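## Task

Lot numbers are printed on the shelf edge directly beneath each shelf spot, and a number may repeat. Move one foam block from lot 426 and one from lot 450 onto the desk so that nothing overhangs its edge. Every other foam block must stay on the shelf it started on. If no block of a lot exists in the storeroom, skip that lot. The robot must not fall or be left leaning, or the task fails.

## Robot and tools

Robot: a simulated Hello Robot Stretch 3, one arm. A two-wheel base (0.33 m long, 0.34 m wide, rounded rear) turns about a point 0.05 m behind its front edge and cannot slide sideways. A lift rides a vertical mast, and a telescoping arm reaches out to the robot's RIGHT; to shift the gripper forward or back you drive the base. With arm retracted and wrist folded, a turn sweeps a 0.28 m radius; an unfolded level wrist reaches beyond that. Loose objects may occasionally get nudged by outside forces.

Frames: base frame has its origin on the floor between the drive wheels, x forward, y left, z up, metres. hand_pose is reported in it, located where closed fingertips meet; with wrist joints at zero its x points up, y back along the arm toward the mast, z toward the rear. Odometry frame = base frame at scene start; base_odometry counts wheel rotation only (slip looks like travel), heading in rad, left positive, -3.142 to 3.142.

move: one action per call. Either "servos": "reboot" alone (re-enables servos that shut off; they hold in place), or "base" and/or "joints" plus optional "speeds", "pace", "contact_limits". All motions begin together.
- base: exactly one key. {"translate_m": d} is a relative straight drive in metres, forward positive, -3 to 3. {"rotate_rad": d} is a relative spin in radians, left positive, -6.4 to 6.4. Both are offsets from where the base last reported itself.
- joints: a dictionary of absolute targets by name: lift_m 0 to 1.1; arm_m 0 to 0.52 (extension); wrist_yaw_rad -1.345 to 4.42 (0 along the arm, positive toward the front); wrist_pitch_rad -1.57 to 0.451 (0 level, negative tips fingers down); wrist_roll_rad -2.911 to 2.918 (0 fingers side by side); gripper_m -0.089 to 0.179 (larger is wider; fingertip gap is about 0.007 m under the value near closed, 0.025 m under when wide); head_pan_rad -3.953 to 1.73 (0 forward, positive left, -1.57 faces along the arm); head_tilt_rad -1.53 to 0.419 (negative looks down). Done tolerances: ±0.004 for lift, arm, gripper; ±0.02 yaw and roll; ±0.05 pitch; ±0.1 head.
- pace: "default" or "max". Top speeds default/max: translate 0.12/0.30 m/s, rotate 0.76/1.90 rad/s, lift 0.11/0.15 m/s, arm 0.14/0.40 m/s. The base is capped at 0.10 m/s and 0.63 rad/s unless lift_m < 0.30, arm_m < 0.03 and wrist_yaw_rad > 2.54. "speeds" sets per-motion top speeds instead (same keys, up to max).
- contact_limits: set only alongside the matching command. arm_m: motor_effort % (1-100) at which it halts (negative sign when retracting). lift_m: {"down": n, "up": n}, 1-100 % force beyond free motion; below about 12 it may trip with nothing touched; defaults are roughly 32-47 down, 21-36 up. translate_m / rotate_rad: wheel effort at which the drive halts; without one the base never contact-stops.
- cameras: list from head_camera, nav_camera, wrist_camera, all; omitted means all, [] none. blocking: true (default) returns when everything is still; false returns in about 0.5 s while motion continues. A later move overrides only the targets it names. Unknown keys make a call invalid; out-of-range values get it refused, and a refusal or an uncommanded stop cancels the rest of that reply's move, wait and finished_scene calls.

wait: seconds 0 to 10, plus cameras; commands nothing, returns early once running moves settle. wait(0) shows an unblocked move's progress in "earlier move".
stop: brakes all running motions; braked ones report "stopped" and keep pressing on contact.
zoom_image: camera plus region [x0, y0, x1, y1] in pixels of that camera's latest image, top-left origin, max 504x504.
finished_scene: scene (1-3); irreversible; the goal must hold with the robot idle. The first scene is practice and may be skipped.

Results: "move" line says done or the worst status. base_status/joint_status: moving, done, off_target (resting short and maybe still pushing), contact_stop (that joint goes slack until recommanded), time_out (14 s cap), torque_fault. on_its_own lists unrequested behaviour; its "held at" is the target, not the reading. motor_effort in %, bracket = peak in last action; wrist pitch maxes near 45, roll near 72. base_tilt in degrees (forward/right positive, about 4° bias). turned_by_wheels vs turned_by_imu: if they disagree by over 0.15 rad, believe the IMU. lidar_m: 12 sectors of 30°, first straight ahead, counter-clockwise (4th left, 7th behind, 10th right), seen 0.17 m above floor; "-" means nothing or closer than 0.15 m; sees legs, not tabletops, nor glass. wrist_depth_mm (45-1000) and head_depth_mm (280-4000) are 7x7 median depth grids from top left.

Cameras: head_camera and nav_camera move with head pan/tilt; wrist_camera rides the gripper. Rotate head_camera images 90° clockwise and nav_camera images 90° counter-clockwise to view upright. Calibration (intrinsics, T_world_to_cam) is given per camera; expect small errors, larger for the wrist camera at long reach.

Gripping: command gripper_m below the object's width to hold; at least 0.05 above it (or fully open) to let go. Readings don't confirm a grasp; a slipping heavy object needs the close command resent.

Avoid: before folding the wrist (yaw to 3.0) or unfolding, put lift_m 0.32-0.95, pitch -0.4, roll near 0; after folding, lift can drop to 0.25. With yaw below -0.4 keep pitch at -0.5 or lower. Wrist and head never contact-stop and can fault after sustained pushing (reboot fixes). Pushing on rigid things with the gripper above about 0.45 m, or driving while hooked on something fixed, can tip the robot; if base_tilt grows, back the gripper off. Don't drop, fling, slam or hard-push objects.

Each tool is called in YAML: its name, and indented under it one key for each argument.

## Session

move:
  joints: {"head_pan_rad":-1.57,"head_tilt_rad":-0.4}
  cameras: ["head_camera","nav_camera"]

Scene clock: 1.23 s.
move: done
base_odometry: x=+0.000 y=+0.000 heading=+0.000
turned_by_wheels: +0.000
turned_by_imu: +0.000
base_tilt: forward=-0.3 right=-1.2
lidar_m: 0.84 0.77 0.78 0.96 1.17 1.17 1.57 1.48 1.13 1.38 3.09 1.31
head_depth_mm: 1458 1528 1583 1605 1109 1271 1347 / 1588 1664 1765 1731 1096 1658 1413 / 1738 1850 1938 1703 1148 1699 1406 / 1965 2064 2204 1682 1539 1711 1399 / 2203 2339 2505 1660 2211 1746 1397 / 2519 2764 2915 1940 2354 1753 1388 / 2766 2940 3070 3138 2337 1721 1392
base_status: not commanded
joint_positions: lift_m=+0.306 arm_m=+0.001 wrist_yaw_rad=+2.853 wrist_pitch_rad=-0.337 wrist_roll_rad=+0.000 gripper_m=+0.037 head_pan_rad=-1.607 head_tilt_rad=-0.405
joint_status: all done
measured_speeds: all 0
motor_effort: left_wheel=-0.3(0.5) right_wheel=+0.6(1.0) lift_m=+26.4(27.3) arm_m=-8.9(9.1) wrist_yaw_rad=-0.5(2.2) wrist_pitch_rad=+2.0(2.2) wrist_roll_rad=+0.1(0.3) gripper_m=+0.3(1.0) head_pan_rad=+3.4(6.1) head_tilt_rad=-1.4(7.0)
hand_pose: x=+0.0453 y=+0.0786 z=+0.3376 quat_wxyz=(+0.218, +0.707, +0.017, +0.673) (m; base frame)
wrist_depth_mm: 133 - - - - - - / 136 - - - - - - / 145 - - - - - - / 156 186 877 853 816 - - / 170 180 724 673 669 681 647 / 571 193 126 562 129 572 572 / 506 205 313 495 479 495 492
pictures: head_camera (sideways), nav_camera (sideways)
camera_calibration:
head_camera: T_world_to_cam=[[-0.0337855, 0.346425, -0.937469, 1.23569], [0.995589, -0.0704858, -0.0619268, 0.0741692], [-0.0875313, -0.935426, -0.342515, 0.401854], [0, 0, 0, 1]] pos_world=[0.00308103, -0.0469402, 1.30065]
nav_camera: T_world_to_cam=[[0.00374118, -0.370036, 0.92901, -1.16602], [-0.999719, 0.0203783, 0.0121429, 0.0404236], [-0.0234249, -0.928794, -0.369856, 0.434776], [0, 0, 0, 1]] pos_world=[0.0549591, -0.0284782, 1.24356]

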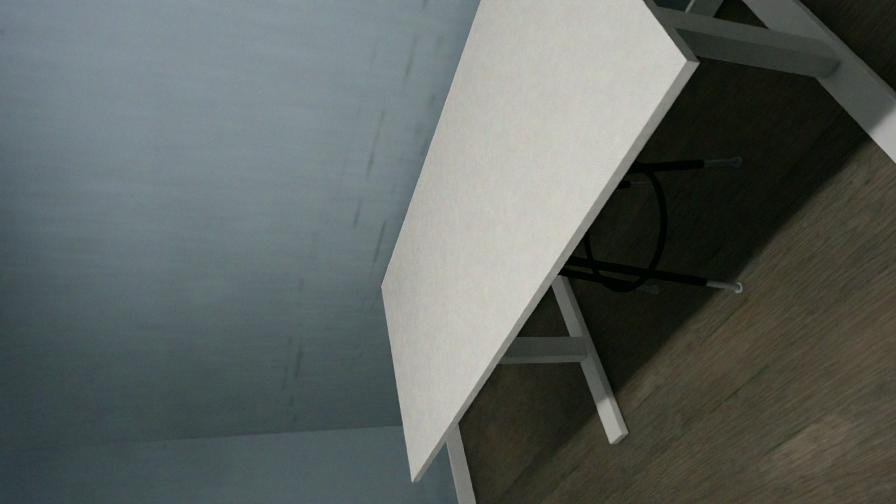

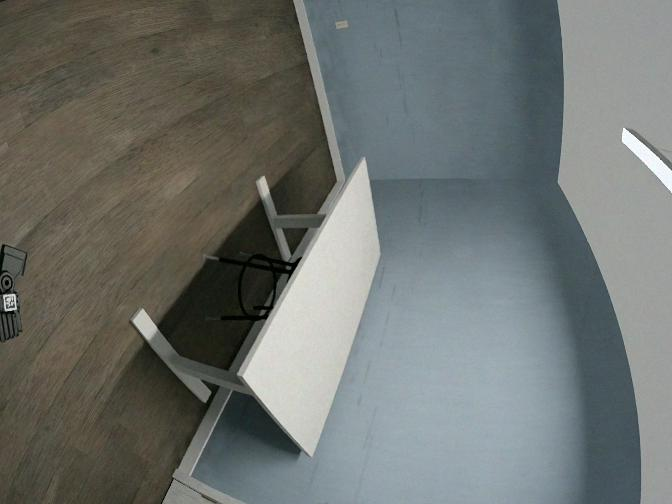

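move:
  joints: {"head_pan_rad":0.0,"head_tilt_rad":-0.35}
  cameras: ["head_camera","nav_camera"]

move:
  joints: {"head_pan_rad":1.4,"head_tilt_rad":-0.35}
  cameras: ["head_camera","nav_camera"]

move:
  joints: {"head_pan_rad":-3.14,"head_tilt_rad":-0.35}
  cameras: ["head_camera","nav_camera"]

Scene clock: 11.67 s.
move: done
base_odometry: x=+0.000 y=+0.000 heading=+0.000
turned_by_wheels: +0.000
turned_by_imu: +0.000
base_tilt: forward=-0.3 right=-1.3
lidar_m: 0.84 0.77 0.78 0.96 1.17 1.17 1.57 1.48 1.13 1.38 3.08 1.31
head_depth_mm: 1085 1181 1279 1414 1557 1727 1491 / 979 1056 1136 1234 1356 1493 1485 / 897 950 1019 1105 1188 1294 1391 / 822 872 927 992 1066 1151 1250 / 759 803 852 904 964 1034 1113 / 709 740 781 828 878 939 1001 / 661 691 727 767 818 872 929
base_status: not commanded
joint_positions: lift_m=+0.306 arm_m=+0.001 wrist_yaw_rad=+2.853 wrist_pitch_rad=-0.337 wrist_roll_rad=+0.000 gripper_m=+0.037 head_pan_rad=+0.008 head_tilt_rad=-0.348
joint_status: all done
measured_speeds: translate_m=+0.000 rotate_rad=+0.000 lift_m=+0.000 arm_m=+0.000 wrist_yaw_rad=+0.000 wrist_pitch_rad=+0.000 wrist_roll_rad=+0.000 head_pan_rad=-0.024 head_tilt_rad=+0.000
motor_effort: left_wheel=-0.1(0.6) right_wheel=-0.1(1.5) lift_m=+26.8(27.4) arm_m=-12.7(12.9) wrist_yaw_rad=-0.7(2.2) wrist_pitch_rad=+2.1(2.1) wrist_roll_rad=+0.0(0.3) gripper_m=+0.4(1.2) head_pan_rad=-3.2(7.3) head_tilt_rad=+2.9(10.2)
hand_pose: x=+0.0453 y=+0.0786 z=+0.3376 quat_wxyz=(+0.218, +0.707, +0.017, +0.673) (m; base frame)
wrist_depth_mm: 133 - - - - - - / 136 - - - - - - / 145 - - - - - - / 156 186 880 886 812 - - / 169 180 718 679 659 688 651 / 575 193 126 564 129 579 570 / 503 204 315 502 486 490 490
pictures: head_camera (sideways), nav_camera (sideways)
camera_calibration:
head_camera: T_world_to_cam=[[-0.290903, -0.0487551, -0.955509, 1.26084], [0.0295681, 0.997766, -0.0599132, 0.0774682], [0.956295, -0.0456815, -0.288812, 0.325689], [0, 0, 0, 1]] pos_world=[0.053037, -0.000944706, 1.30345]
nav_camera: T_world_to_cam=[[0.316224, 0.0196719, 0.948481, -1.19337], [0.023376, -0.999643, 0.0129394, 0.0331382], [0.948397, 0.0180799, -0.316571, 0.359528], [0, 0, 0, 1]] pos_world=[0.0356222, 0.050102, 1.24528]

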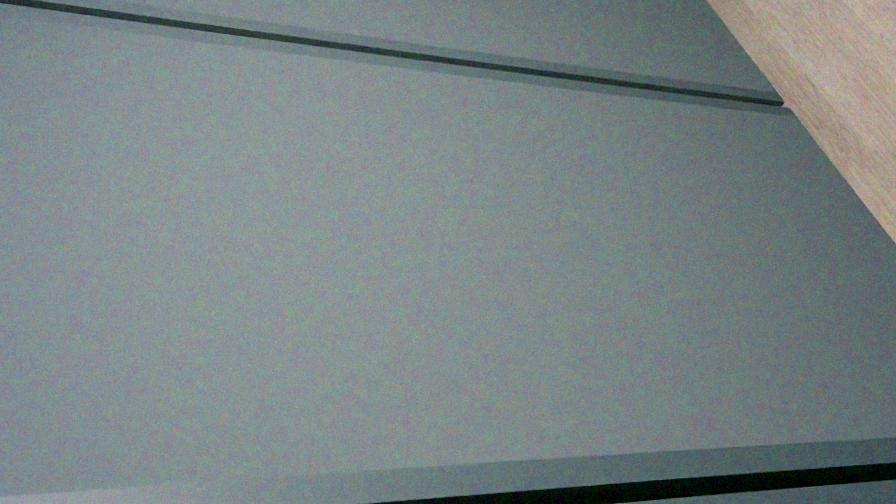

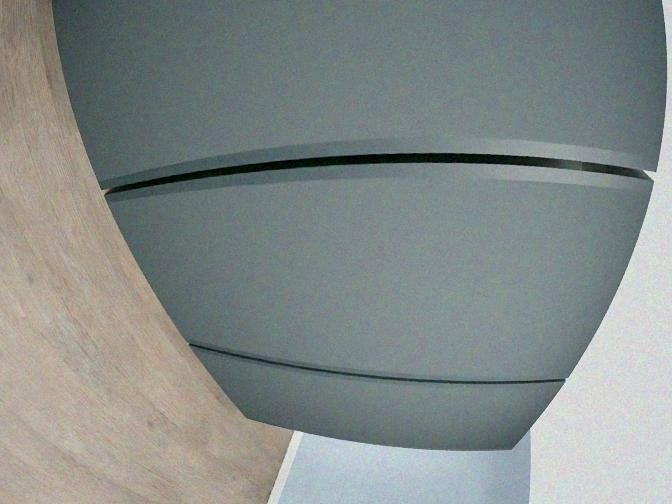

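Scene clock: 12.87 s.
move: done
base_odometry: x=+0.000 y=+0.000 heading=+0.000
turned_by_wheels: +0.000
turned_by_imu: +0.000
base_tilt: forward=-0.3 right=-1.2
lidar_m: 0.85 0.77 0.78 0.96 1.18 1.17 1.57 1.48 1.13 1.38 3.09 1.31
head_depth_mm: 692 717 743 774 811 849 887 / 744 773 808 844 886 931 981 / 810 843 886 929 979 1035 1090 / 893 935 978 1037 1102 1161 1227 / 980 1033 1092 1158 1227 1325 1378 / 1090 1155 1237 1311 1411 1504 1457 / 1142 1194 1290 1356 1451 1613 1445
base_status: not commanded
joint_positions: lift_m=+0.306 arm_m=+0.001 wrist_yaw_rad=+2.853 wrist_pitch_rad=-0.337 wrist_roll_rad=+0.000 gripper_m=+0.037 head_pan_rad=+1.434 head_tilt_rad=-0.348
joint_status: all done
measured_speeds: all 0
motor_effort: left_wheel=-0.5(0.6) right_wheel=-0.6(1.3) lift_m=+26.1(27.0) arm_m=-12.3(13.0) wrist_yaw_rad=-0.2(1.6) wrist_pitch_rad=+2.0(2.1) wrist_roll_rad=+0.0(0.3) gripper_m=+0.7(0.9) head_pan_rad=-3.1(6.0) head_tilt_rad=+1.4(8.1)
hand_pose: x=+0.0453 y=+0.0786 z=+0.3376 quat_wxyz=(+0.218, +0.707, +0.017, +0.673) (m; base frame)
wrist_depth_mm: 134 - - - - - - / 136 - - - - - - / 145 - - - - - - / 156 186 872 866 818 - - / 169 181 728 675 664 682 658 / 572 193 126 553 129 573 575 / 501 204 314 497 485 494 495
pictures: head_camera (sideways), nav_camera (sideways)
camera_calibration:
head_camera: T_world_to_cam=[[0.00603282, -0.294891, -0.955512, 1.25906], [-0.982928, 0.173966, -0.0598956, 0.0835818], [0.18389, 0.939561, -0.288807, 0.330325], [0, 0, 0, 1]] pos_world=[0.0138159, 0.0463837, 1.30345]
nav_camera: T_world_to_cam=[[0.0263958, 0.315735, 0.94848, -1.19162], [0.992466, -0.121837, 0.0129377, 0.0272559], [0.119645, 0.940993, -0.316572, 0.364523], [0, 0, 0, 1]] pos_world=[-0.0392099, 0.036544, 1.24528]

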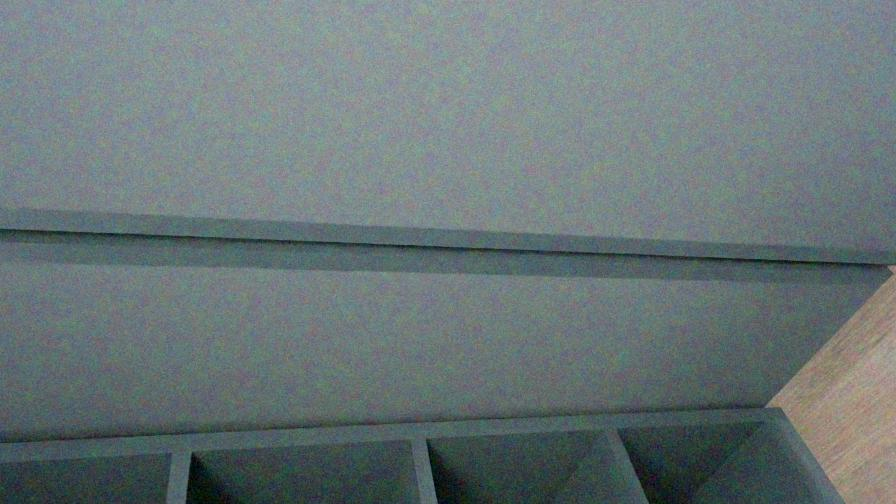

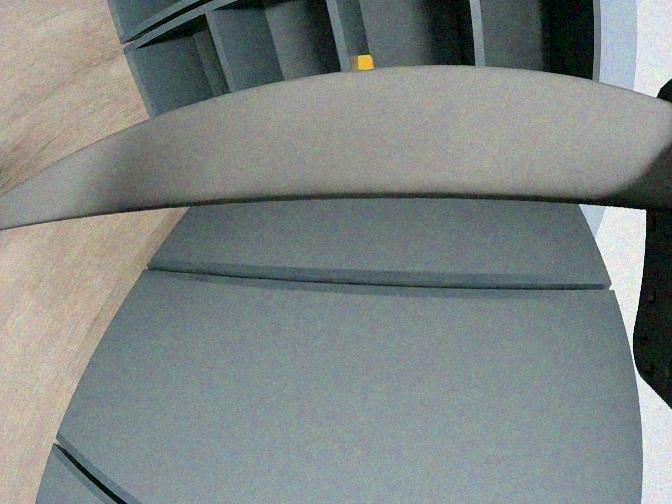

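Scene clock: 16.30 s.
move: done
base_odometry: x=+0.000 y=+0.000 heading=+0.000
turned_by_wheels: +0.000
turned_by_imu: +0.000
base_tilt: forward=-0.4 right=-1.3
lidar_m: 0.84 0.77 0.78 0.96 1.17 1.16 1.57 1.48 1.13 1.38 3.10 1.31
head_depth_mm: 1536 1618 1702 1719 1610 1762 1445 / 1411 1499 1645 1726 1705 1792 1477 / 1789 1868 1577 1683 1736 1791 1482 / 1681 1775 1876 2015 2158 1884 1468 / 1540 1637 1727 1839 1951 1879 1457 / 1422 1485 1574 1662 1764 1793 1446 / 1328 1390 1465 1531 1620 1688 1452
base_status: not commanded
joint_positions: lift_m=+0.306 arm_m=+0.001 wrist_yaw_rad=+2.853 wrist_pitch_rad=-0.337 wrist_roll_rad=+0.000 gripper_m=+0.037 head_pan_rad=-3.148 head_tilt_rad=-0.348
joint_status: all done
measured_speeds: translate_m=+0.000 rotate_rad=+0.000 lift_m=+0.000 arm_m=+0.000 wrist_yaw_rad=+0.000 wrist_pitch_rad=+0.000 wrist_roll_rad=+0.000 head_pan_rad=+0.024 head_tilt_rad=+0.000
motor_effort: left_wheel=-0.2(0.9) right_wheel=+0.4(1.3) lift_m=+26.2(27.0) arm_m=-11.8(12.9) wrist_yaw_rad=-1.3(1.6) wrist_pitch_rad=+2.1(2.2) wrist_roll_rad=+0.1(0.3) gripper_m=+0.7(1.0) head_pan_rad=+3.5(5.7) head_tilt_rad=-3.5(4.7)
hand_pose: x=+0.0453 y=+0.0786 z=+0.3376 quat_wxyz=(+0.218, +0.707, +0.017, +0.673) (m; base frame)
wrist_depth_mm: 133 - - - - - - / 136 - - - - - - / 144 - - - - - - / 156 186 871 849 825 - - / 170 181 734 656 671 684 657 / 569 193 126 560 129 569 575 / 504 205 314 493 482 498 488
pictures: head_camera (sideways), nav_camera (sideways)
camera_calibration:
head_camera: T_world_to_cam=[[0.291604, 0.0443508, -0.955511, 1.2573], [-0.0446713, -0.997203, -0.0599188, 0.0779445], [-0.955496, 0.0601564, -0.288807, 0.337319], [0, 0, 0, 1]] pos_world=[-0.0408437, 0.00167259, 1.30345]
nav_camera: T_world_to_cam=[[-0.316501, -0.0148928, 0.948475, -1.18951], [-0.00832963, 0.999882, 0.0129204, 0.0334208], [-0.948555, -0.00381112, -0.316588, 0.371106], [0, 0, 0, 1]] pos_world=[-0.0241885, -0.0497177, 1.24528]

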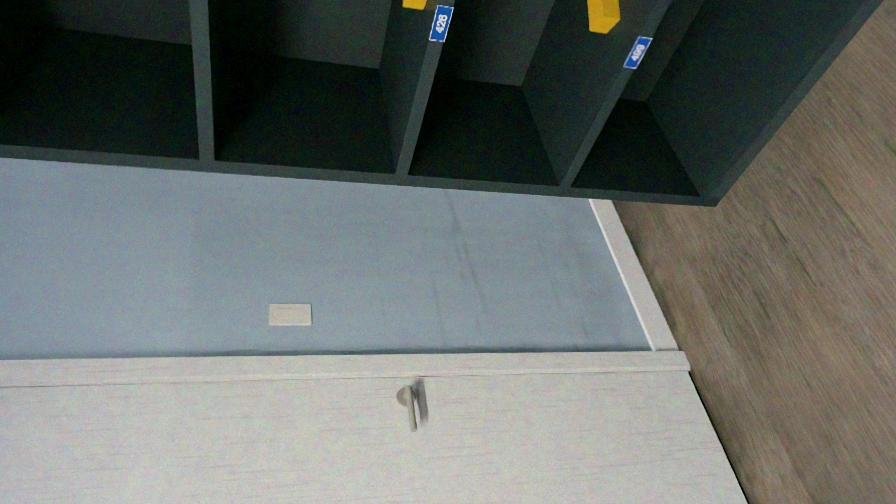

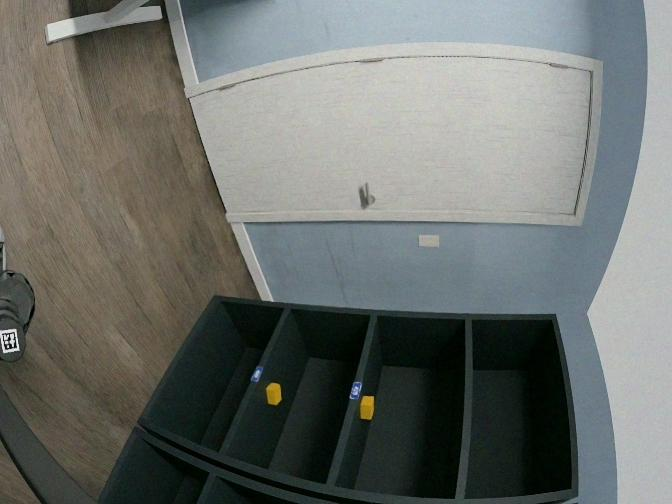

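move:
  joints: {"head_pan_rad":-3.8,"head_tilt_rad":-0.3}
  cameras: ["head_camera","nav_camera"]

move:
  joints: {"head_pan_rad":1.72,"head_tilt_rad":-0.3}
  cameras: ["head_camera","nav_camera"]

move:
  joints: {"head_pan_rad":-0.8,"head_tilt_rad":-0.3}
  cameras: ["nav_camera"]

Scene clock: 25.87 s.
move: done
base_odometry: x=+0.000 y=+0.000 heading=+0.000
turned_by_wheels: +0.000
turned_by_imu: +0.000
base_tilt: forward=-0.3 right=-1.3
lidar_m: 0.84 0.77 0.78 0.96 1.17 1.16 1.57 1.48 1.13 1.38 3.10 1.31
head_depth_mm: 1342 1373 1461 - - - - / 1364 1403 1486 1498 1623 1385 1461 / 1065 1096 1297 1296 1534 1462 1457 / 1376 1109 1538 1270 1262 1341 1398 / 1456 1495 1599 1619 1691 1722 1447 / 1498 1541 1641 1681 1683 1781 1467 / 1525 1567 1687 1736 1679 1779 1510
base_status: not commanded
joint_positions: lift_m=+0.306 arm_m=+0.001 wrist_yaw_rad=+2.853 wrist_pitch_rad=-0.337 wrist_roll_rad=+0.000 gripper_m=+0.037 head_pan_rad=-3.813 head_tilt_rad=-0.304
joint_status: all done
measured_speeds: all 0
motor_effort: left_wheel=-0.2(0.6) right_wheel=+0.5(1.0) lift_m=+26.0(27.0) arm_m=-12.0(12.7) wrist_yaw_rad=-0.5(1.4) wrist_pitch_rad=+2.1(2.1) wrist_roll_rad=+0.1(0.3) gripper_m=+0.4(1.1) head_pan_rad=-0.5(4.3) head_tilt_rad=+5.3(7.3)
hand_pose: x=+0.0453 y=+0.0786 z=+0.3376 quat_wxyz=(+0.218, +0.707, +0.017, +0.673) (m; base frame)
wrist_depth_mm: 133 - - - - - - / 136 - - - - - - / 144 - - - - - - / 156 186 877 881 829 - - / 169 181 734 664 660 687 654 / 570 193 126 565 129 575 569 / 505 205 312 497 485 491 492
pictures: head_camera (sideways), nav_camera (sideways)
camera_calibration:
head_camera: T_world_to_cam=[[0.223427, -0.118613, -0.967477, 1.2733], [-0.652687, -0.755395, -0.0581189, 0.0792791], [-0.723934, 0.644445, -0.246193, 0.280417], [0, 0, 0, 1]] pos_world=[-0.0297431, 0.0302038, 1.30554]
nav_camera: T_world_to_cam=[[-0.225125, 0.157256, 0.961556, -1.20708], [0.611081, 0.791451, 0.0136334, 0.0286554], [-0.75888, 0.590657, -0.274272, 0.314795], [0, 0, 0, 1]] pos_world=[-0.0503643, -0.0187941, 1.24663]

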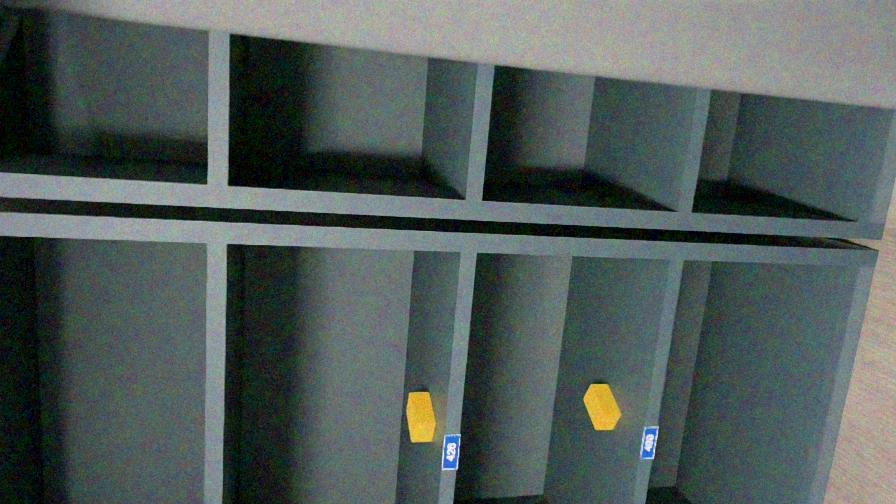

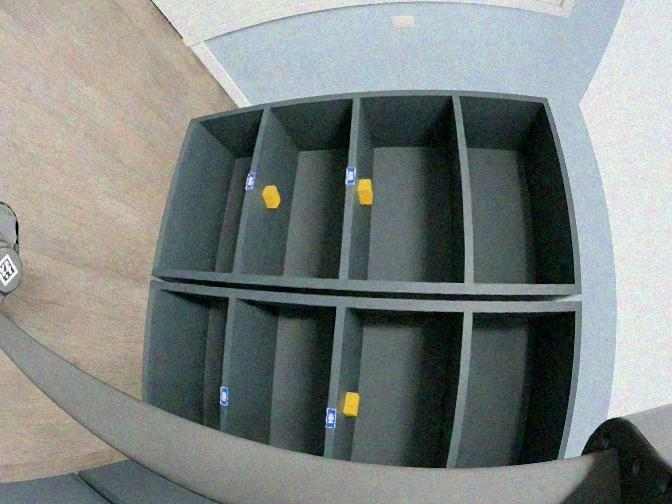

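Scene clock: 29.67 s.
move: done
base_odometry: x=+0.000 y=+0.000 heading=+0.000
turned_by_wheels: +0.000
turned_by_imu: +0.000
base_tilt: forward=-0.4 right=-1.4
lidar_m: 0.84 0.77 0.78 0.96 1.17 1.17 1.57 1.48 1.13 1.37 3.10 1.31
head_depth_mm: 867 892 903 922 946 975 997 / 976 996 1025 1051 1085 1128 1170 / 1118 1153 1189 1226 1268 1311 1356 / 1225 1251 1321 1375 1446 1519 1533 / 1406 1468 1591 1550 1616 1733 1485 / 1444 1480 1573 1599 1687 1714 1436 / 1398 1433 - - - - -
base_status: not commanded
joint_positions: lift_m=+0.306 arm_m=+0.001 wrist_yaw_rad=+2.853 wrist_pitch_rad=-0.337 wrist_roll_rad=+0.000 gripper_m=+0.037 head_pan_rad=+1.721 head_tilt_rad=-0.300
joint_status: all done
joint sent to its limit — head_pan_rad, upper limit.
measured_speeds: translate_m=+0.000 rotate_rad=+0.000 lift_m=+0.000 arm_m=+0.000 wrist_yaw_rad=+0.000 wrist_pitch_rad=+0.000 wrist_roll_rad=+0.000 head_pan_rad=-0.024 head_tilt_rad=+0.000
motor_effort: left_wheel=+0.1(0.7) right_wheel=+0.4(1.2) lift_m=+26.7(27.2) arm_m=-11.3(12.8) wrist_yaw_rad=-0.3(1.8) wrist_pitch_rad=+2.1(2.1) wrist_roll_rad=+0.0(0.3) gripper_m=+0.1(1.2) head_pan_rad=-2.9(5.1) head_tilt_rad=+5.1(10.5)
hand_pose: x=+0.0453 y=+0.0786 z=+0.3376 quat_wxyz=(+0.218, +0.707, +0.017, +0.673) (m; base frame)
wrist_depth_mm: 133 - - - - - - / 136 - - - - - - / 144 - - - - - - / 155 186 881 871 825 - - / 169 181 722 666 659 684 663 / 574 193 126 562 128 571 574 / 504 204 315 499 481 497 495
pictures: head_camera (sideways), nav_camera (sideways)
camera_calibration:
head_camera: T_world_to_cam=[[0.0824183, -0.235089, -0.968473, 1.27549], [-0.992349, -0.108994, -0.0579929, 0.0811553], [-0.0919242, 0.965844, -0.242273, 0.271438], [0, 0, 0, 1]] pos_world=[0.000362654, 0.0465313, 1.30574]
nav_camera: T_world_to_cam=[[-0.0573312, 0.264582, 0.962658, -1.20963], [0.986378, 0.163925, 0.0136899, 0.0263317], [-0.154181, 0.950329, -0.270376, 0.306051], [0, 0, 0, 1]] pos_world=[-0.0481352, 0.0248812, 1.24685]

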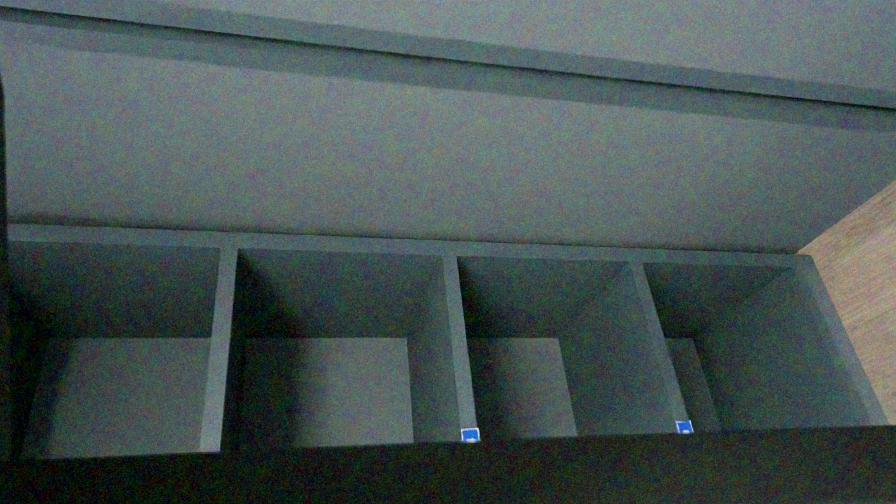

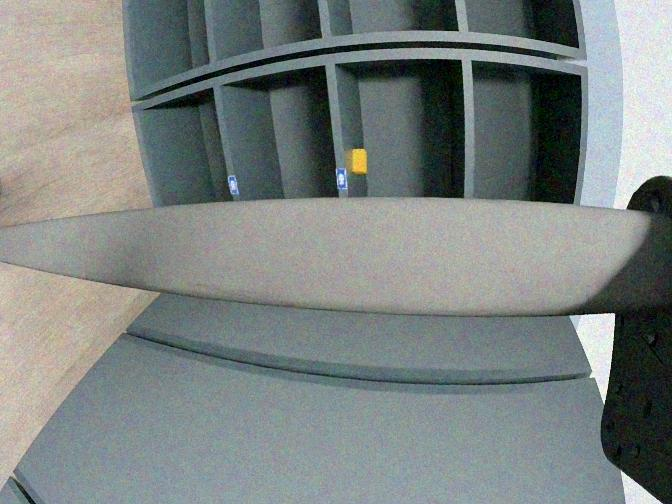

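Scene clock: 32.33 s.
move: done
base_odometry: x=+0.000 y=+0.000 heading=+0.000
turned_by_wheels: +0.000
turned_by_imu: +0.000
base_tilt: forward=-0.3 right=-1.3
lidar_m: 0.84 0.77 0.78 0.96 1.18 1.17 1.57 1.48 1.13 1.37 3.10 1.31
head_depth_mm: 2659 2779 2902 3033 2982 2053 1559 / 2716 2785 2913 3037 2909 2027 1550 / 2685 2819 2936 3102 2904 2003 1558 / 2703 2831 2946 3157 2897 2003 1544 / 2726 2836 3031 3161 2872 1994 1531 / 2762 2878 3016 3142 2817 1981 1530 / 2600 1776 1805 1854 1898 1837 1517
base_status: not commanded
joint_positions: lift_m=+0.306 arm_m=+0.001 wrist_yaw_rad=+2.853 wrist_pitch_rad=-0.337 wrist_roll_rad=+0.000 gripper_m=+0.037 head_pan_rad=-0.808 head_tilt_rad=-0.300
joint_status: all done
measured_speeds: translate_m=+0.000 rotate_rad=+0.000 lift_m=+0.000 arm_m=+0.000 wrist_yaw_rad=+0.000 wrist_pitch_rad=+0.000 wrist_roll_rad=+0.000 head_pan_rad=+0.024 head_tilt_rad=+0.000
motor_effort: left_wheel=-0.3(0.6) right_wheel=+1.0(1.4) lift_m=+26.7(27.3) arm_m=-12.0(12.8) wrist_yaw_rad=-1.1(2.0) wrist_pitch_rad=+2.0(2.2) wrist_roll_rad=+0.4(0.4) gripper_m=+0.4(1.1) head_pan_rad=+3.3(6.2) head_tilt_rad=+5.2(8.4)
hand_pose: x=+0.0453 y=+0.0786 z=+0.3376 quat_wxyz=(+0.218, +0.707, +0.017, +0.673) (m; base frame)
wrist_depth_mm: 134 - - - - - - / 136 - - - - - - / 145 - - - - - - / 155 186 871 861 833 - - / 170 180 729 672 667 693 659 / 565 193 126 558 129 573 578 / 504 204 315 495 484 495 490
pictures: nav_camera (sideways)
camera_calibration:
nav_camera: T_world_to_cam=[[0.198991, -0.183578, 0.962653, -1.21118], [-0.71298, -0.701051, 0.0136901, 0.0366611], [0.672356, -0.689077, -0.27039, 0.301077], [0, 0, 0, 1]] pos_world=[0.0647207, 0.010821, 1.24685]

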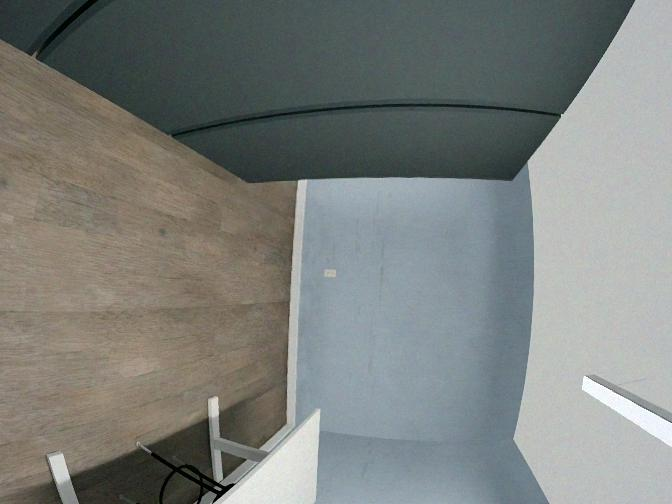

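move:
  joints: {"head_pan_rad":-3.7,"head_tilt_rad":-0.42}
  cameras: ["head_camera"]

zoom_image:
  camera: "head_camera"
  region: [380, 200, 700, 420]

move:
  joints: {"head_pan_rad":1.72,"head_tilt_rad":-0.5}
  cameras: ["head_camera"]

zoom_image:
  camera: "head_camera"
  region: [250, 250, 750, 504]

Scene clock: 54.03 s.
move: done
base_odometry: x=+0.000 y=+0.000 heading=+0.000
turned_by_wheels: +0.000
turned_by_imu: +0.000
base_tilt: forward=-0.2 right=-1.2
lidar_m: 0.85 0.77 0.78 0.96 1.17 1.17 1.57 1.48 1.13 1.38 3.10 1.31
head_depth_mm: 1296 1372 1448 1549 1419 1655 1390 / 976 1090 1308 1586 1417 1649 1404 / 1366 1272 1284 1222 1313 1463 1394 / 1419 1527 1593 1728 1540 1629 1384 / 1476 1586 1621 1809 1618 1623 1378 / 1523 1645 1695 1858 1883 1640 1379 / 1501 1553 1577 1689 1765 1678 1370
base_status: not commanded
joint_positions: lift_m=+0.306 arm_m=+0.001 wrist_yaw_rad=+2.853 wrist_pitch_rad=-0.337 wrist_roll_rad=+0.000 gripper_m=+0.037 head_pan_rad=-3.708 head_tilt_rad=-0.420
joint_status: all done
measured_speeds: translate_m=+0.000 rotate_rad=+0.000 lift_m=+0.000 arm_m=+0.000 wrist_yaw_rad=+0.000 wrist_pitch_rad=+0.000 wrist_roll_rad=+0.000 head_pan_rad=+0.024 head_tilt_rad=+0.000
motor_effort: left_wheel=-0.2(0.6) right_wheel=+0.2(1.2) lift_m=+26.4(27.1) arm_m=-11.6(12.7) wrist_yaw_rad=-1.1(2.2) wrist_pitch_rad=+2.0(2.2) wrist_roll_rad=+0.2(0.3) gripper_m=+0.3(1.0) head_pan_rad=+3.4(6.2) head_tilt_rad=-4.0(6.7)
hand_pose: x=+0.0453 y=+0.0786 z=+0.3376 quat_wxyz=(+0.218, +0.707, +0.017, +0.673) (m; base frame)
wrist_depth_mm: 133 - - - - - - / 136 - - - - - - / 145 - - - - - - / 156 186 885 873 820 - - / 170 181 731 673 660 680 656 / 569 193 126 561 128 572 573 / 501 205 315 499 481 492 494
pictures: head_camera (sideways)
camera_calibration:
head_camera: T_world_to_cam=[[0.327635, -0.153543, -0.932244, 1.22665], [-0.563597, -0.823689, -0.0624106, 0.0842483], [-0.758297, 0.545858, -0.356406, 0.424045], [0, 0, 0, 1]] pos_world=[-0.0328593, 0.0262701, 1.29993]

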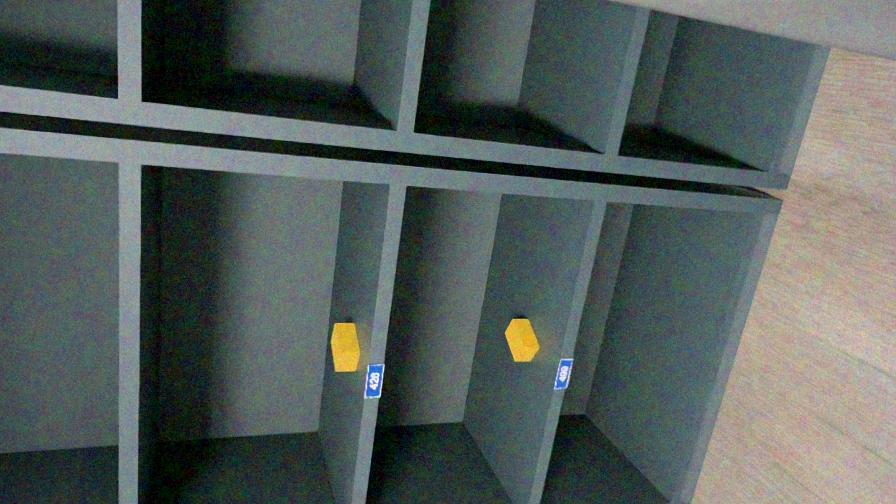

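Scaled by 1.575 from the camera's 896x504 image, which has a finer 1280x720 frame.

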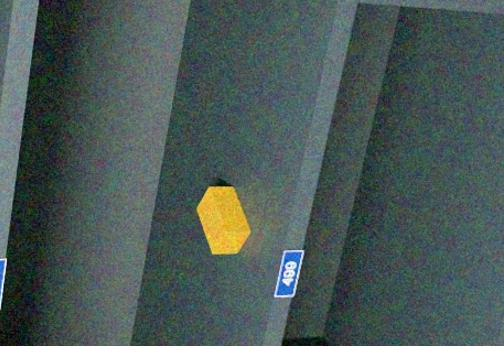

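Scene clock: 57.80 s.
move: done
base_odometry: x=+0.000 y=+0.000 heading=+0.000
turned_by_wheels: +0.000
turned_by_imu: +0.000
base_tilt: forward=-0.3 right=-1.1
lidar_m: 0.84 0.77 0.78 0.96 1.17 1.16 1.58 1.48 1.13 1.37 3.09 1.31
head_depth_mm: 843 882 920 964 1015 1067 1134 / 943 989 1047 1100 1169 1247 1277 / 1082 1144 1211 1297 1391 1460 1306 / 1155 1259 1358 1493 1628 1587 1311 / 1307 1498 1525 1636 1840 1585 1301 / 1350 1497 1512 1683 1786 1539 1326 / 1304 1433 - - - - -
base_status: not commanded
joint_positions: lift_m=+0.306 arm_m=+0.001 wrist_yaw_rad=+2.853 wrist_pitch_rad=-0.337 wrist_roll_rad=+0.000 gripper_m=+0.037 head_pan_rad=+1.721 head_tilt_rad=-0.503
joint_status: all done
joint sent to its limit — head_pan_rad, upper limit.
measured_speeds: translate_m=+0.000 rotate_rad=+0.000 lift_m=+0.000 arm_m=+0.000 wrist_yaw_rad=+0.000 wrist_pitch_rad=+0.000 wrist_roll_rad=+0.000 head_pan_rad=-0.024 head_tilt_rad=+0.000
motor_effort: left_wheel=-0.6(0.7) right_wheel=+0.8(1.3) lift_m=+26.7(27.3) arm_m=-12.0(12.9) wrist_yaw_rad=-0.5(1.8) wrist_pitch_rad=+2.1(2.2) wrist_roll_rad=+0.1(0.3) gripper_m=+0.7(1.1) head_pan_rad=-3.3(5.3) head_tilt_rad=+2.9(7.6)
hand_pose: x=+0.0453 y=+0.0786 z=+0.3376 quat_wxyz=(+0.218, +0.707, +0.017, +0.673) (m; base frame)
wrist_depth_mm: 133 - - - - - - / 136 - - - - - - / 144 - - - - - - / 156 186 871 868 820 - - / 169 181 724 678 663 687 661 / 571 193 126 566 129 571 574 / 500 205 314 501 481 492 488
pictures: head_camera (sideways)
camera_calibration:
head_camera: T_world_to_cam=[[0.110899, -0.423017, -0.89931, 1.18504], [-0.990463, -0.121482, -0.0649975, 0.0902328], [-0.0817548, 0.897941, -0.432455, 0.518957], [0, 0, 0, 1]] pos_world=[0.0003789, 0.0462619, 1.29601]

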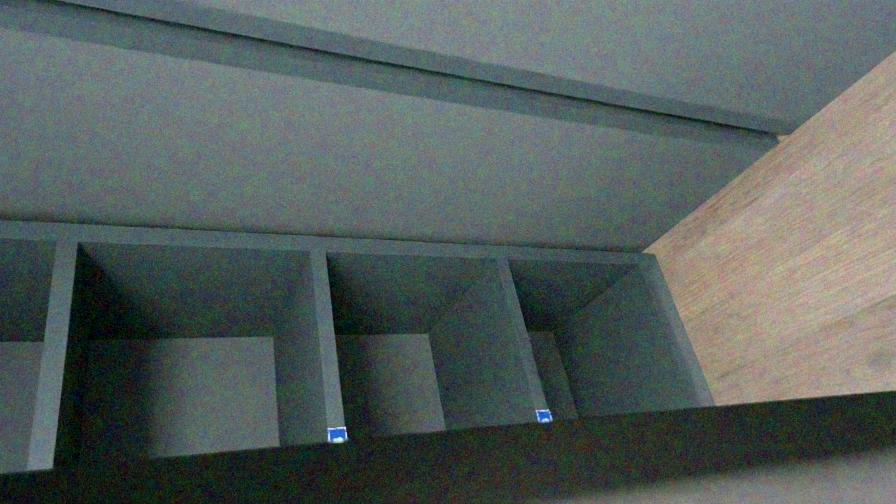

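Scaled by 1.008 from the camera's 896x504 image, which has a finer 1280x720 frame.

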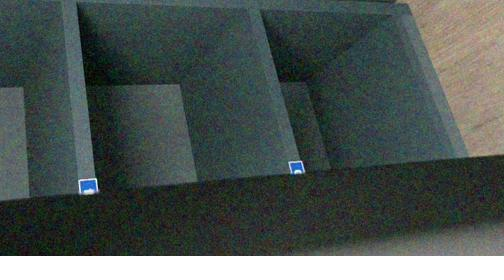

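move:
  base: {"rotate_rad":2.275}
  joints: {"head_pan_rad":0.0,"head_tilt_rad":-0.4,"wrist_yaw_rad":3.0,"wrist_pitch_rad":-0.4,"lift_m":0.28}
  pace: "max"
  cameras: ["head_camera","nav_camera"]

Scene clock: 97.40 s.
move: done
base_odometry: x=+0.000 y=+0.000 heading=+2.275
turned_by_wheels: +2.275
turned_by_imu: +2.230
base_tilt: forward=-0.5 right=-1.2
lidar_m: 1.16 1.57 1.55 1.48 1.57 1.33 3.10 1.09 0.80 0.77 0.80 1.10
head_depth_mm: 1349 1434 1520 1658 1472 1650 1432 / 1355 1436 1515 1647 1463 1704 1414 / 1351 1438 1518 1650 1531 1682 1417 / 1348 1432 1518 1638 1515 1677 1404 / 1183 1047 1324 1212 1360 1550 1395 / 1069 1093 1322 1207 1337 1597 1403 / 1339 1428 1490 1624 1486 1650 1399
base_status: done
joint_positions: lift_m=+0.280 arm_m=+0.001 wrist_yaw_rad=+2.997 wrist_pitch_rad=-0.413 wrist_roll_rad=+0.000 gripper_m=+0.037 head_pan_rad=-0.004 head_tilt_rad=-0.396
joint_status: all done
measured_speeds: all 0
motor_effort: left_wheel=-6.4(14.9) right_wheel=+9.9(14.6) lift_m=+27.6(29.9) arm_m=-12.4(13.1) wrist_yaw_rad=+2.1(6.7) wrist_pitch_rad=+2.0(4.2) wrist_roll_rad=+0.0(0.4) gripper_m=+0.2(0.9) head_pan_rad=+3.5(5.0) head_tilt_rad=-1.6(8.8)
hand_pose: x=+0.0111 y=+0.0772 z=+0.2938 quat_wxyz=(+0.195, +0.700, +0.095, +0.680) (m; base frame)
wrist_depth_mm: - 136 - - - - - / - 148 - - - - - / 932 162 877 902 892 896 869 / 733 186 663 714 711 703 696 / 601 576 205 563 570 583 582 / 513 515 128 301 129 493 496 / 282 281 258 272 422 431 432
pictures: head_camera (sideways), nav_camera (sideways)
camera_calibration:
head_camera: T_world_to_cam=[[-0.336899, -0.0449194, -0.940469, 1.24142], [0.0390111, 0.997338, -0.0616104, 0.0795519], [0.940732, -0.0574452, -0.33425, 0.384881], [0, 0, 0, 1]] pos_world=[0.0530609, -0.00146657, 1.30107]
nav_camera: T_world_to_cam=[[0.361449, 0.0156139, 0.932261, -1.17247], [0.0117117, -0.999857, 0.0122052, 0.0342523], [0.932318, 0.00650676, -0.36158, 0.418108], [0, 0, 0, 1]] pos_world=[0.0335772, 0.0498336, 1.24381]

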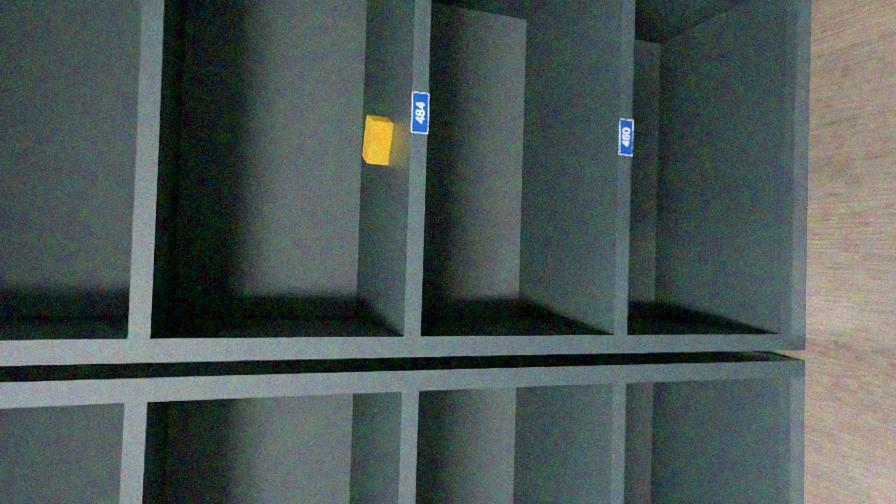

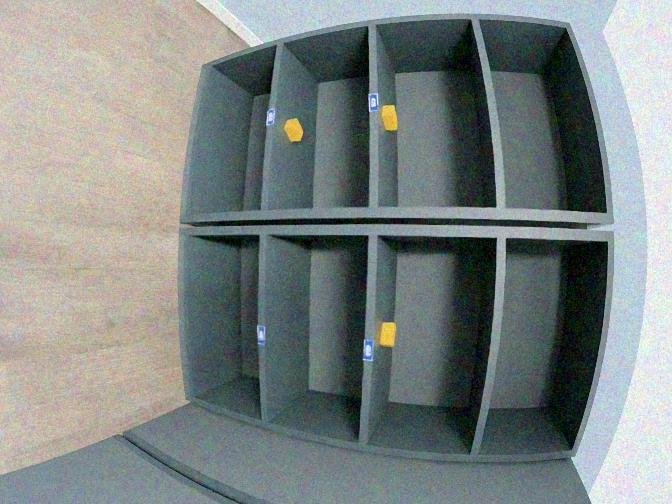

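zoom_image:
  camera: "head_camera"
  region: [550, 80, 700, 200]

move:
  base: {"translate_m":0.62}
  joints: {"head_pan_rad":0.5,"head_tilt_rad":-0.4}
  pace: "max"
  cameras: ["head_camera"]

move:
  base: {"rotate_rad":1.596}
  joints: {"head_pan_rad":-1.1,"head_tilt_rad":-0.45}
  pace: "max"
  cameras: ["head_camera"]

Scaled by 3.360 from the camera's 896x504 image, which has a finer 1280x720 frame.

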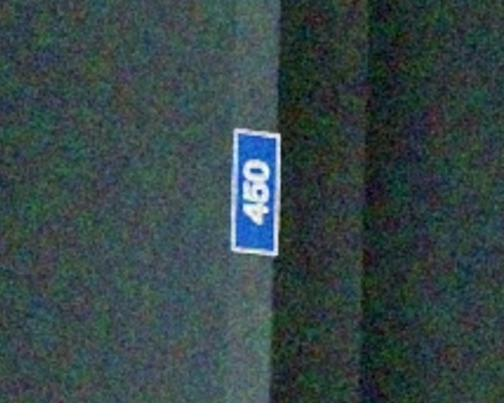

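Scene clock: 111.67 s.
move: done
base_odometry: x=-0.401 y=+0.473 heading=+2.275
turned_by_wheels: +0.000
turned_by_imu: +0.000
base_tilt: forward=-0.4 right=-1.2
lidar_m: 0.55 0.56 1.19 1.49 1.53 1.49 3.70 1.10 0.80 0.78 0.80 1.01
head_depth_mm: 428 509 636 766 602 1029 850 / 453 473 499 533 566 707 797 / 466 494 529 566 608 650 704 / 523 992 1056 918 693 1048 812 / 613 1045 1122 907 1270 1046 883 / 629 1116 1202 867 1346 1014 1205 / 773 1194 1271 841 1382 1034 1274
base_status: done
joint_positions: lift_m=+0.280 arm_m=+0.001 wrist_yaw_rad=+2.998 wrist_pitch_rad=-0.413 wrist_roll_rad=+0.000 gripper_m=+0.037 head_pan_rad=+0.501 head_tilt_rad=-0.401
joint_status: all done
measured_speeds: all 0
motor_effort: left_wheel=+2.8(9.6) right_wheel=+2.8(17.1) lift_m=+25.6(29.7) arm_m=-9.2(11.1) wrist_yaw_rad=+1.2(2.6) wrist_pitch_rad=+2.0(2.1) wrist_roll_rad=+0.2(0.3) gripper_m=-0.2(1.0) head_pan_rad=-3.1(5.0) head_tilt_rad=-1.6(6.4)
hand_pose: x=+0.0110 y=+0.0771 z=+0.2937 quat_wxyz=(+0.195, +0.700, +0.095, +0.680) (m; base frame)
wrist_depth_mm: - 137 - - - - - / - 147 - - - - - / 907 162 862 901 888 845 - / 737 186 663 719 706 700 - / 603 577 205 568 565 578 574 / 510 511 128 300 128 495 491 / 281 280 258 272 426 435 433
pictures: head_camera (sideways)
camera_calibration:
head_camera: T_world_to_cam=[[-0.277173, -0.204389, -0.938829, 1.23894], [-0.44826, 0.891764, -0.0618013, 0.082819], [0.849846, 0.40371, -0.338792, 0.391361], [0, 0, 0, 1]] pos_world=[0.0479281, 0.0213734, 1.30086]

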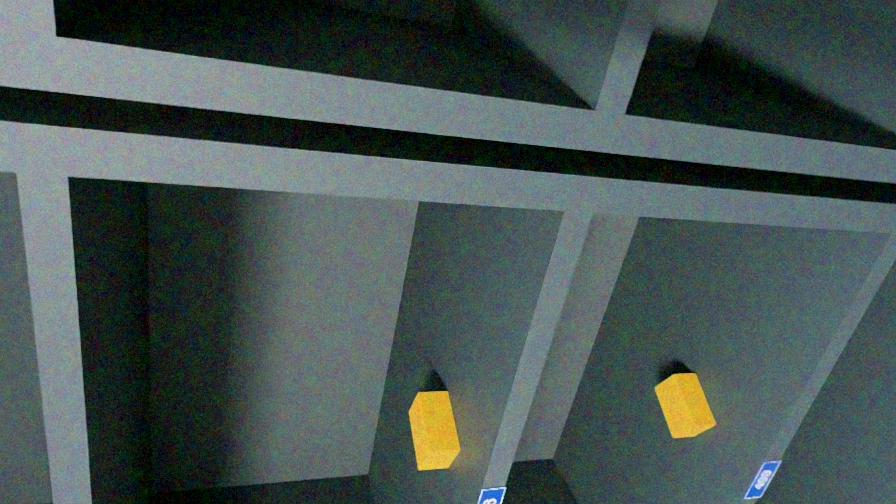

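Scene clock: 113.80 s.
move: done
base_odometry: x=-0.401 y=+0.473 heading=-2.413
turned_by_wheels: +1.596
turned_by_imu: +1.563
base_tilt: forward=-0.3 right=-1.3
lidar_m: 1.49 1.52 1.49 3.70 1.09 0.80 0.78 0.81 1.02 0.56 0.56 1.19
head_depth_mm: 451 586 786 782 609 1020 812 / 448 472 508 553 604 912 812 / 465 496 537 578 620 677 756 / 616 976 1052 804 1189 963 820 / 633 1035 1104 794 1248 989 1179 / 652 1096 1173 790 1302 984 1232 / 674 1167 1228 834 1289 1016 1263
base_status: done
joint_positions: lift_m=+0.280 arm_m=+0.001 wrist_yaw_rad=+2.998 wrist_pitch_rad=-0.413 wrist_roll_rad=+0.000 gripper_m=+0.037 head_pan_rad=-1.108 head_tilt_rad=-0.450
joint_status: all done
measured_speeds: translate_m=+0.000 rotate_rad=+0.000 lift_m=+0.000 arm_m=+0.000 wrist_yaw_rad=+0.000 wrist_pitch_rad=+0.000 wrist_roll_rad=+0.000 head_pan_rad=+0.024 head_tilt_rad=+0.000
motor_effort: left_wheel=-6.0(14.7) right_wheel=+7.0(14.2) lift_m=+24.9(26.0) arm_m=-12.0(12.9) wrist_yaw_rad=+0.6(3.0) wrist_pitch_rad=+2.0(2.1) wrist_roll_rad=+0.0(0.3) gripper_m=+0.7(0.9) head_pan_rad=+3.6(4.5) head_tilt_rad=-3.9(7.2)
hand_pose: x=+0.0110 y=+0.0771 z=+0.2937 quat_wxyz=(+0.195, +0.700, +0.095, +0.680) (m; base frame)
wrist_depth_mm: - 137 - - - - - / - 147 - - - - - / 938 161 883 918 909 887 872 / 736 186 658 714 714 706 696 / 601 574 205 572 563 586 574 / 509 513 129 301 128 495 494 / 281 281 258 272 425 434 431
pictures: head_camera (sideways)
camera_calibration:
head_camera: T_world_to_cam=[[-0.21426, 0.325634, -0.920899, 1.21515], [0.906628, 0.417135, -0.0634395, 0.0766754], [0.363481, -0.848505, -0.384604, 0.453947], [0, 0, 0, 1]] pos_world=[0.025841, -0.0425005, 1.29848]

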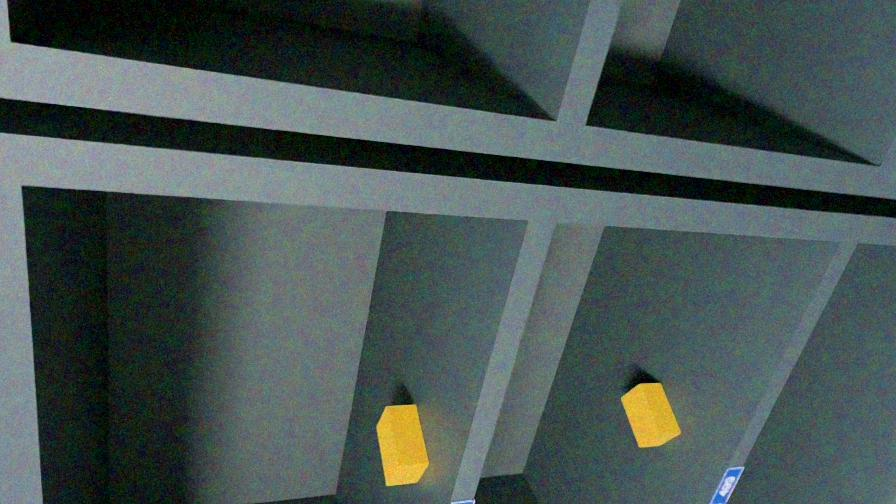

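move:
  joints: {"head_pan_rad":-0.9,"head_tilt_rad":-0.5}
  cameras: ["head_camera"]

zoom_image:
  camera: "head_camera"
  region: [300, 300, 600, 504]

Scene clock: 123.67 s.
move: done
base_odometry: x=-0.401 y=+0.473 heading=-2.413
turned_by_wheels: +0.000
turned_by_imu: +0.000
base_tilt: forward=-0.4 right=-1.2
lidar_m: 1.49 1.52 1.49 3.70 1.09 0.80 0.78 0.81 1.01 0.55 0.56 1.19
head_depth_mm: 709 879 515 556 590 655 746 / 867 968 1021 728 652 716 776 / 895 1043 1093 726 1236 953 1146 / 926 1132 1164 812 1242 979 1228 / 967 1238 1222 1446 1214 1371 1224 / 1009 1194 1190 1370 1208 1443 1261 / 997 1075 1103 1245 1281 1433 1290
base_status: not commanded
joint_positions: lift_m=+0.280 arm_m=+0.001 wrist_yaw_rad=+2.998 wrist_pitch_rad=-0.413 wrist_roll_rad=+0.000 gripper_m=+0.037 head_pan_rad=-0.893 head_tilt_rad=-0.501
joint_status: all done
measured_speeds: all 0
motor_effort: left_wheel=-5.7(6.4) right_wheel=+6.3(7.7) lift_m=+28.8(30.2) arm_m=-10.1(10.4) wrist_yaw_rad=+2.1(3.0) wrist_pitch_rad=+1.9(2.1) wrist_roll_rad=-0.2(0.3) gripper_m=+0.1(0.9) head_pan_rad=+2.3(4.9) head_tilt_rad=-4.5(9.6)
hand_pose: x=+0.0110 y=+0.0771 z=+0.2937 quat_wxyz=(+0.195, +0.700, +0.095, +0.680) (m; base frame)
wrist_depth_mm: - 137 - - - - - / - 147 - - - - - / 929 162 857 898 898 886 857 / 719 185 659 712 713 699 697 / 605 578 206 572 568 581 578 / 510 511 129 301 129 492 494 / 282 280 257 272 422 433 429
pictures: head_camera (sideways)
camera_calibration:
head_camera: T_world_to_cam=[[-0.307424, 0.308235, -0.900268, 1.18887], [0.794924, 0.603226, -0.0649178, 0.0792926], [0.523055, -0.735602, -0.43047, 0.51262], [0, 0, 0, 1]] pos_world=[0.0343269, -0.0371984, 1.29611]

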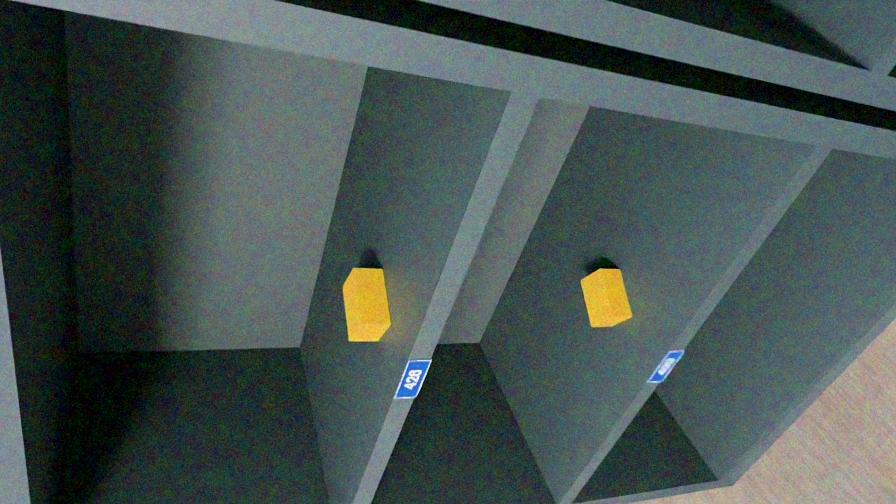

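Scaled by 1.680 from the camera's 896x504 image, which has a finer 1280x720 frame.

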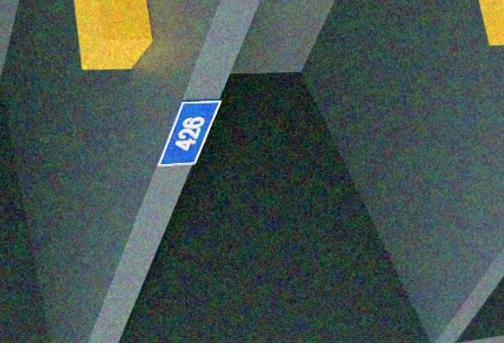

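zoom_image:
  camera: "head_camera"
  region: [310, 240, 430, 360]

Scaled by 4.200 from the camera's 896x504 image, which has a finer 1280x720 frame.

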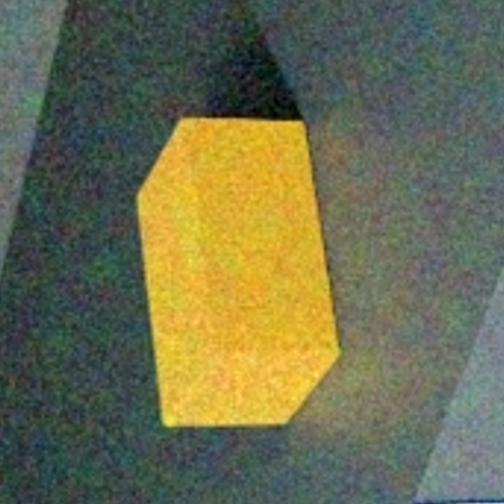

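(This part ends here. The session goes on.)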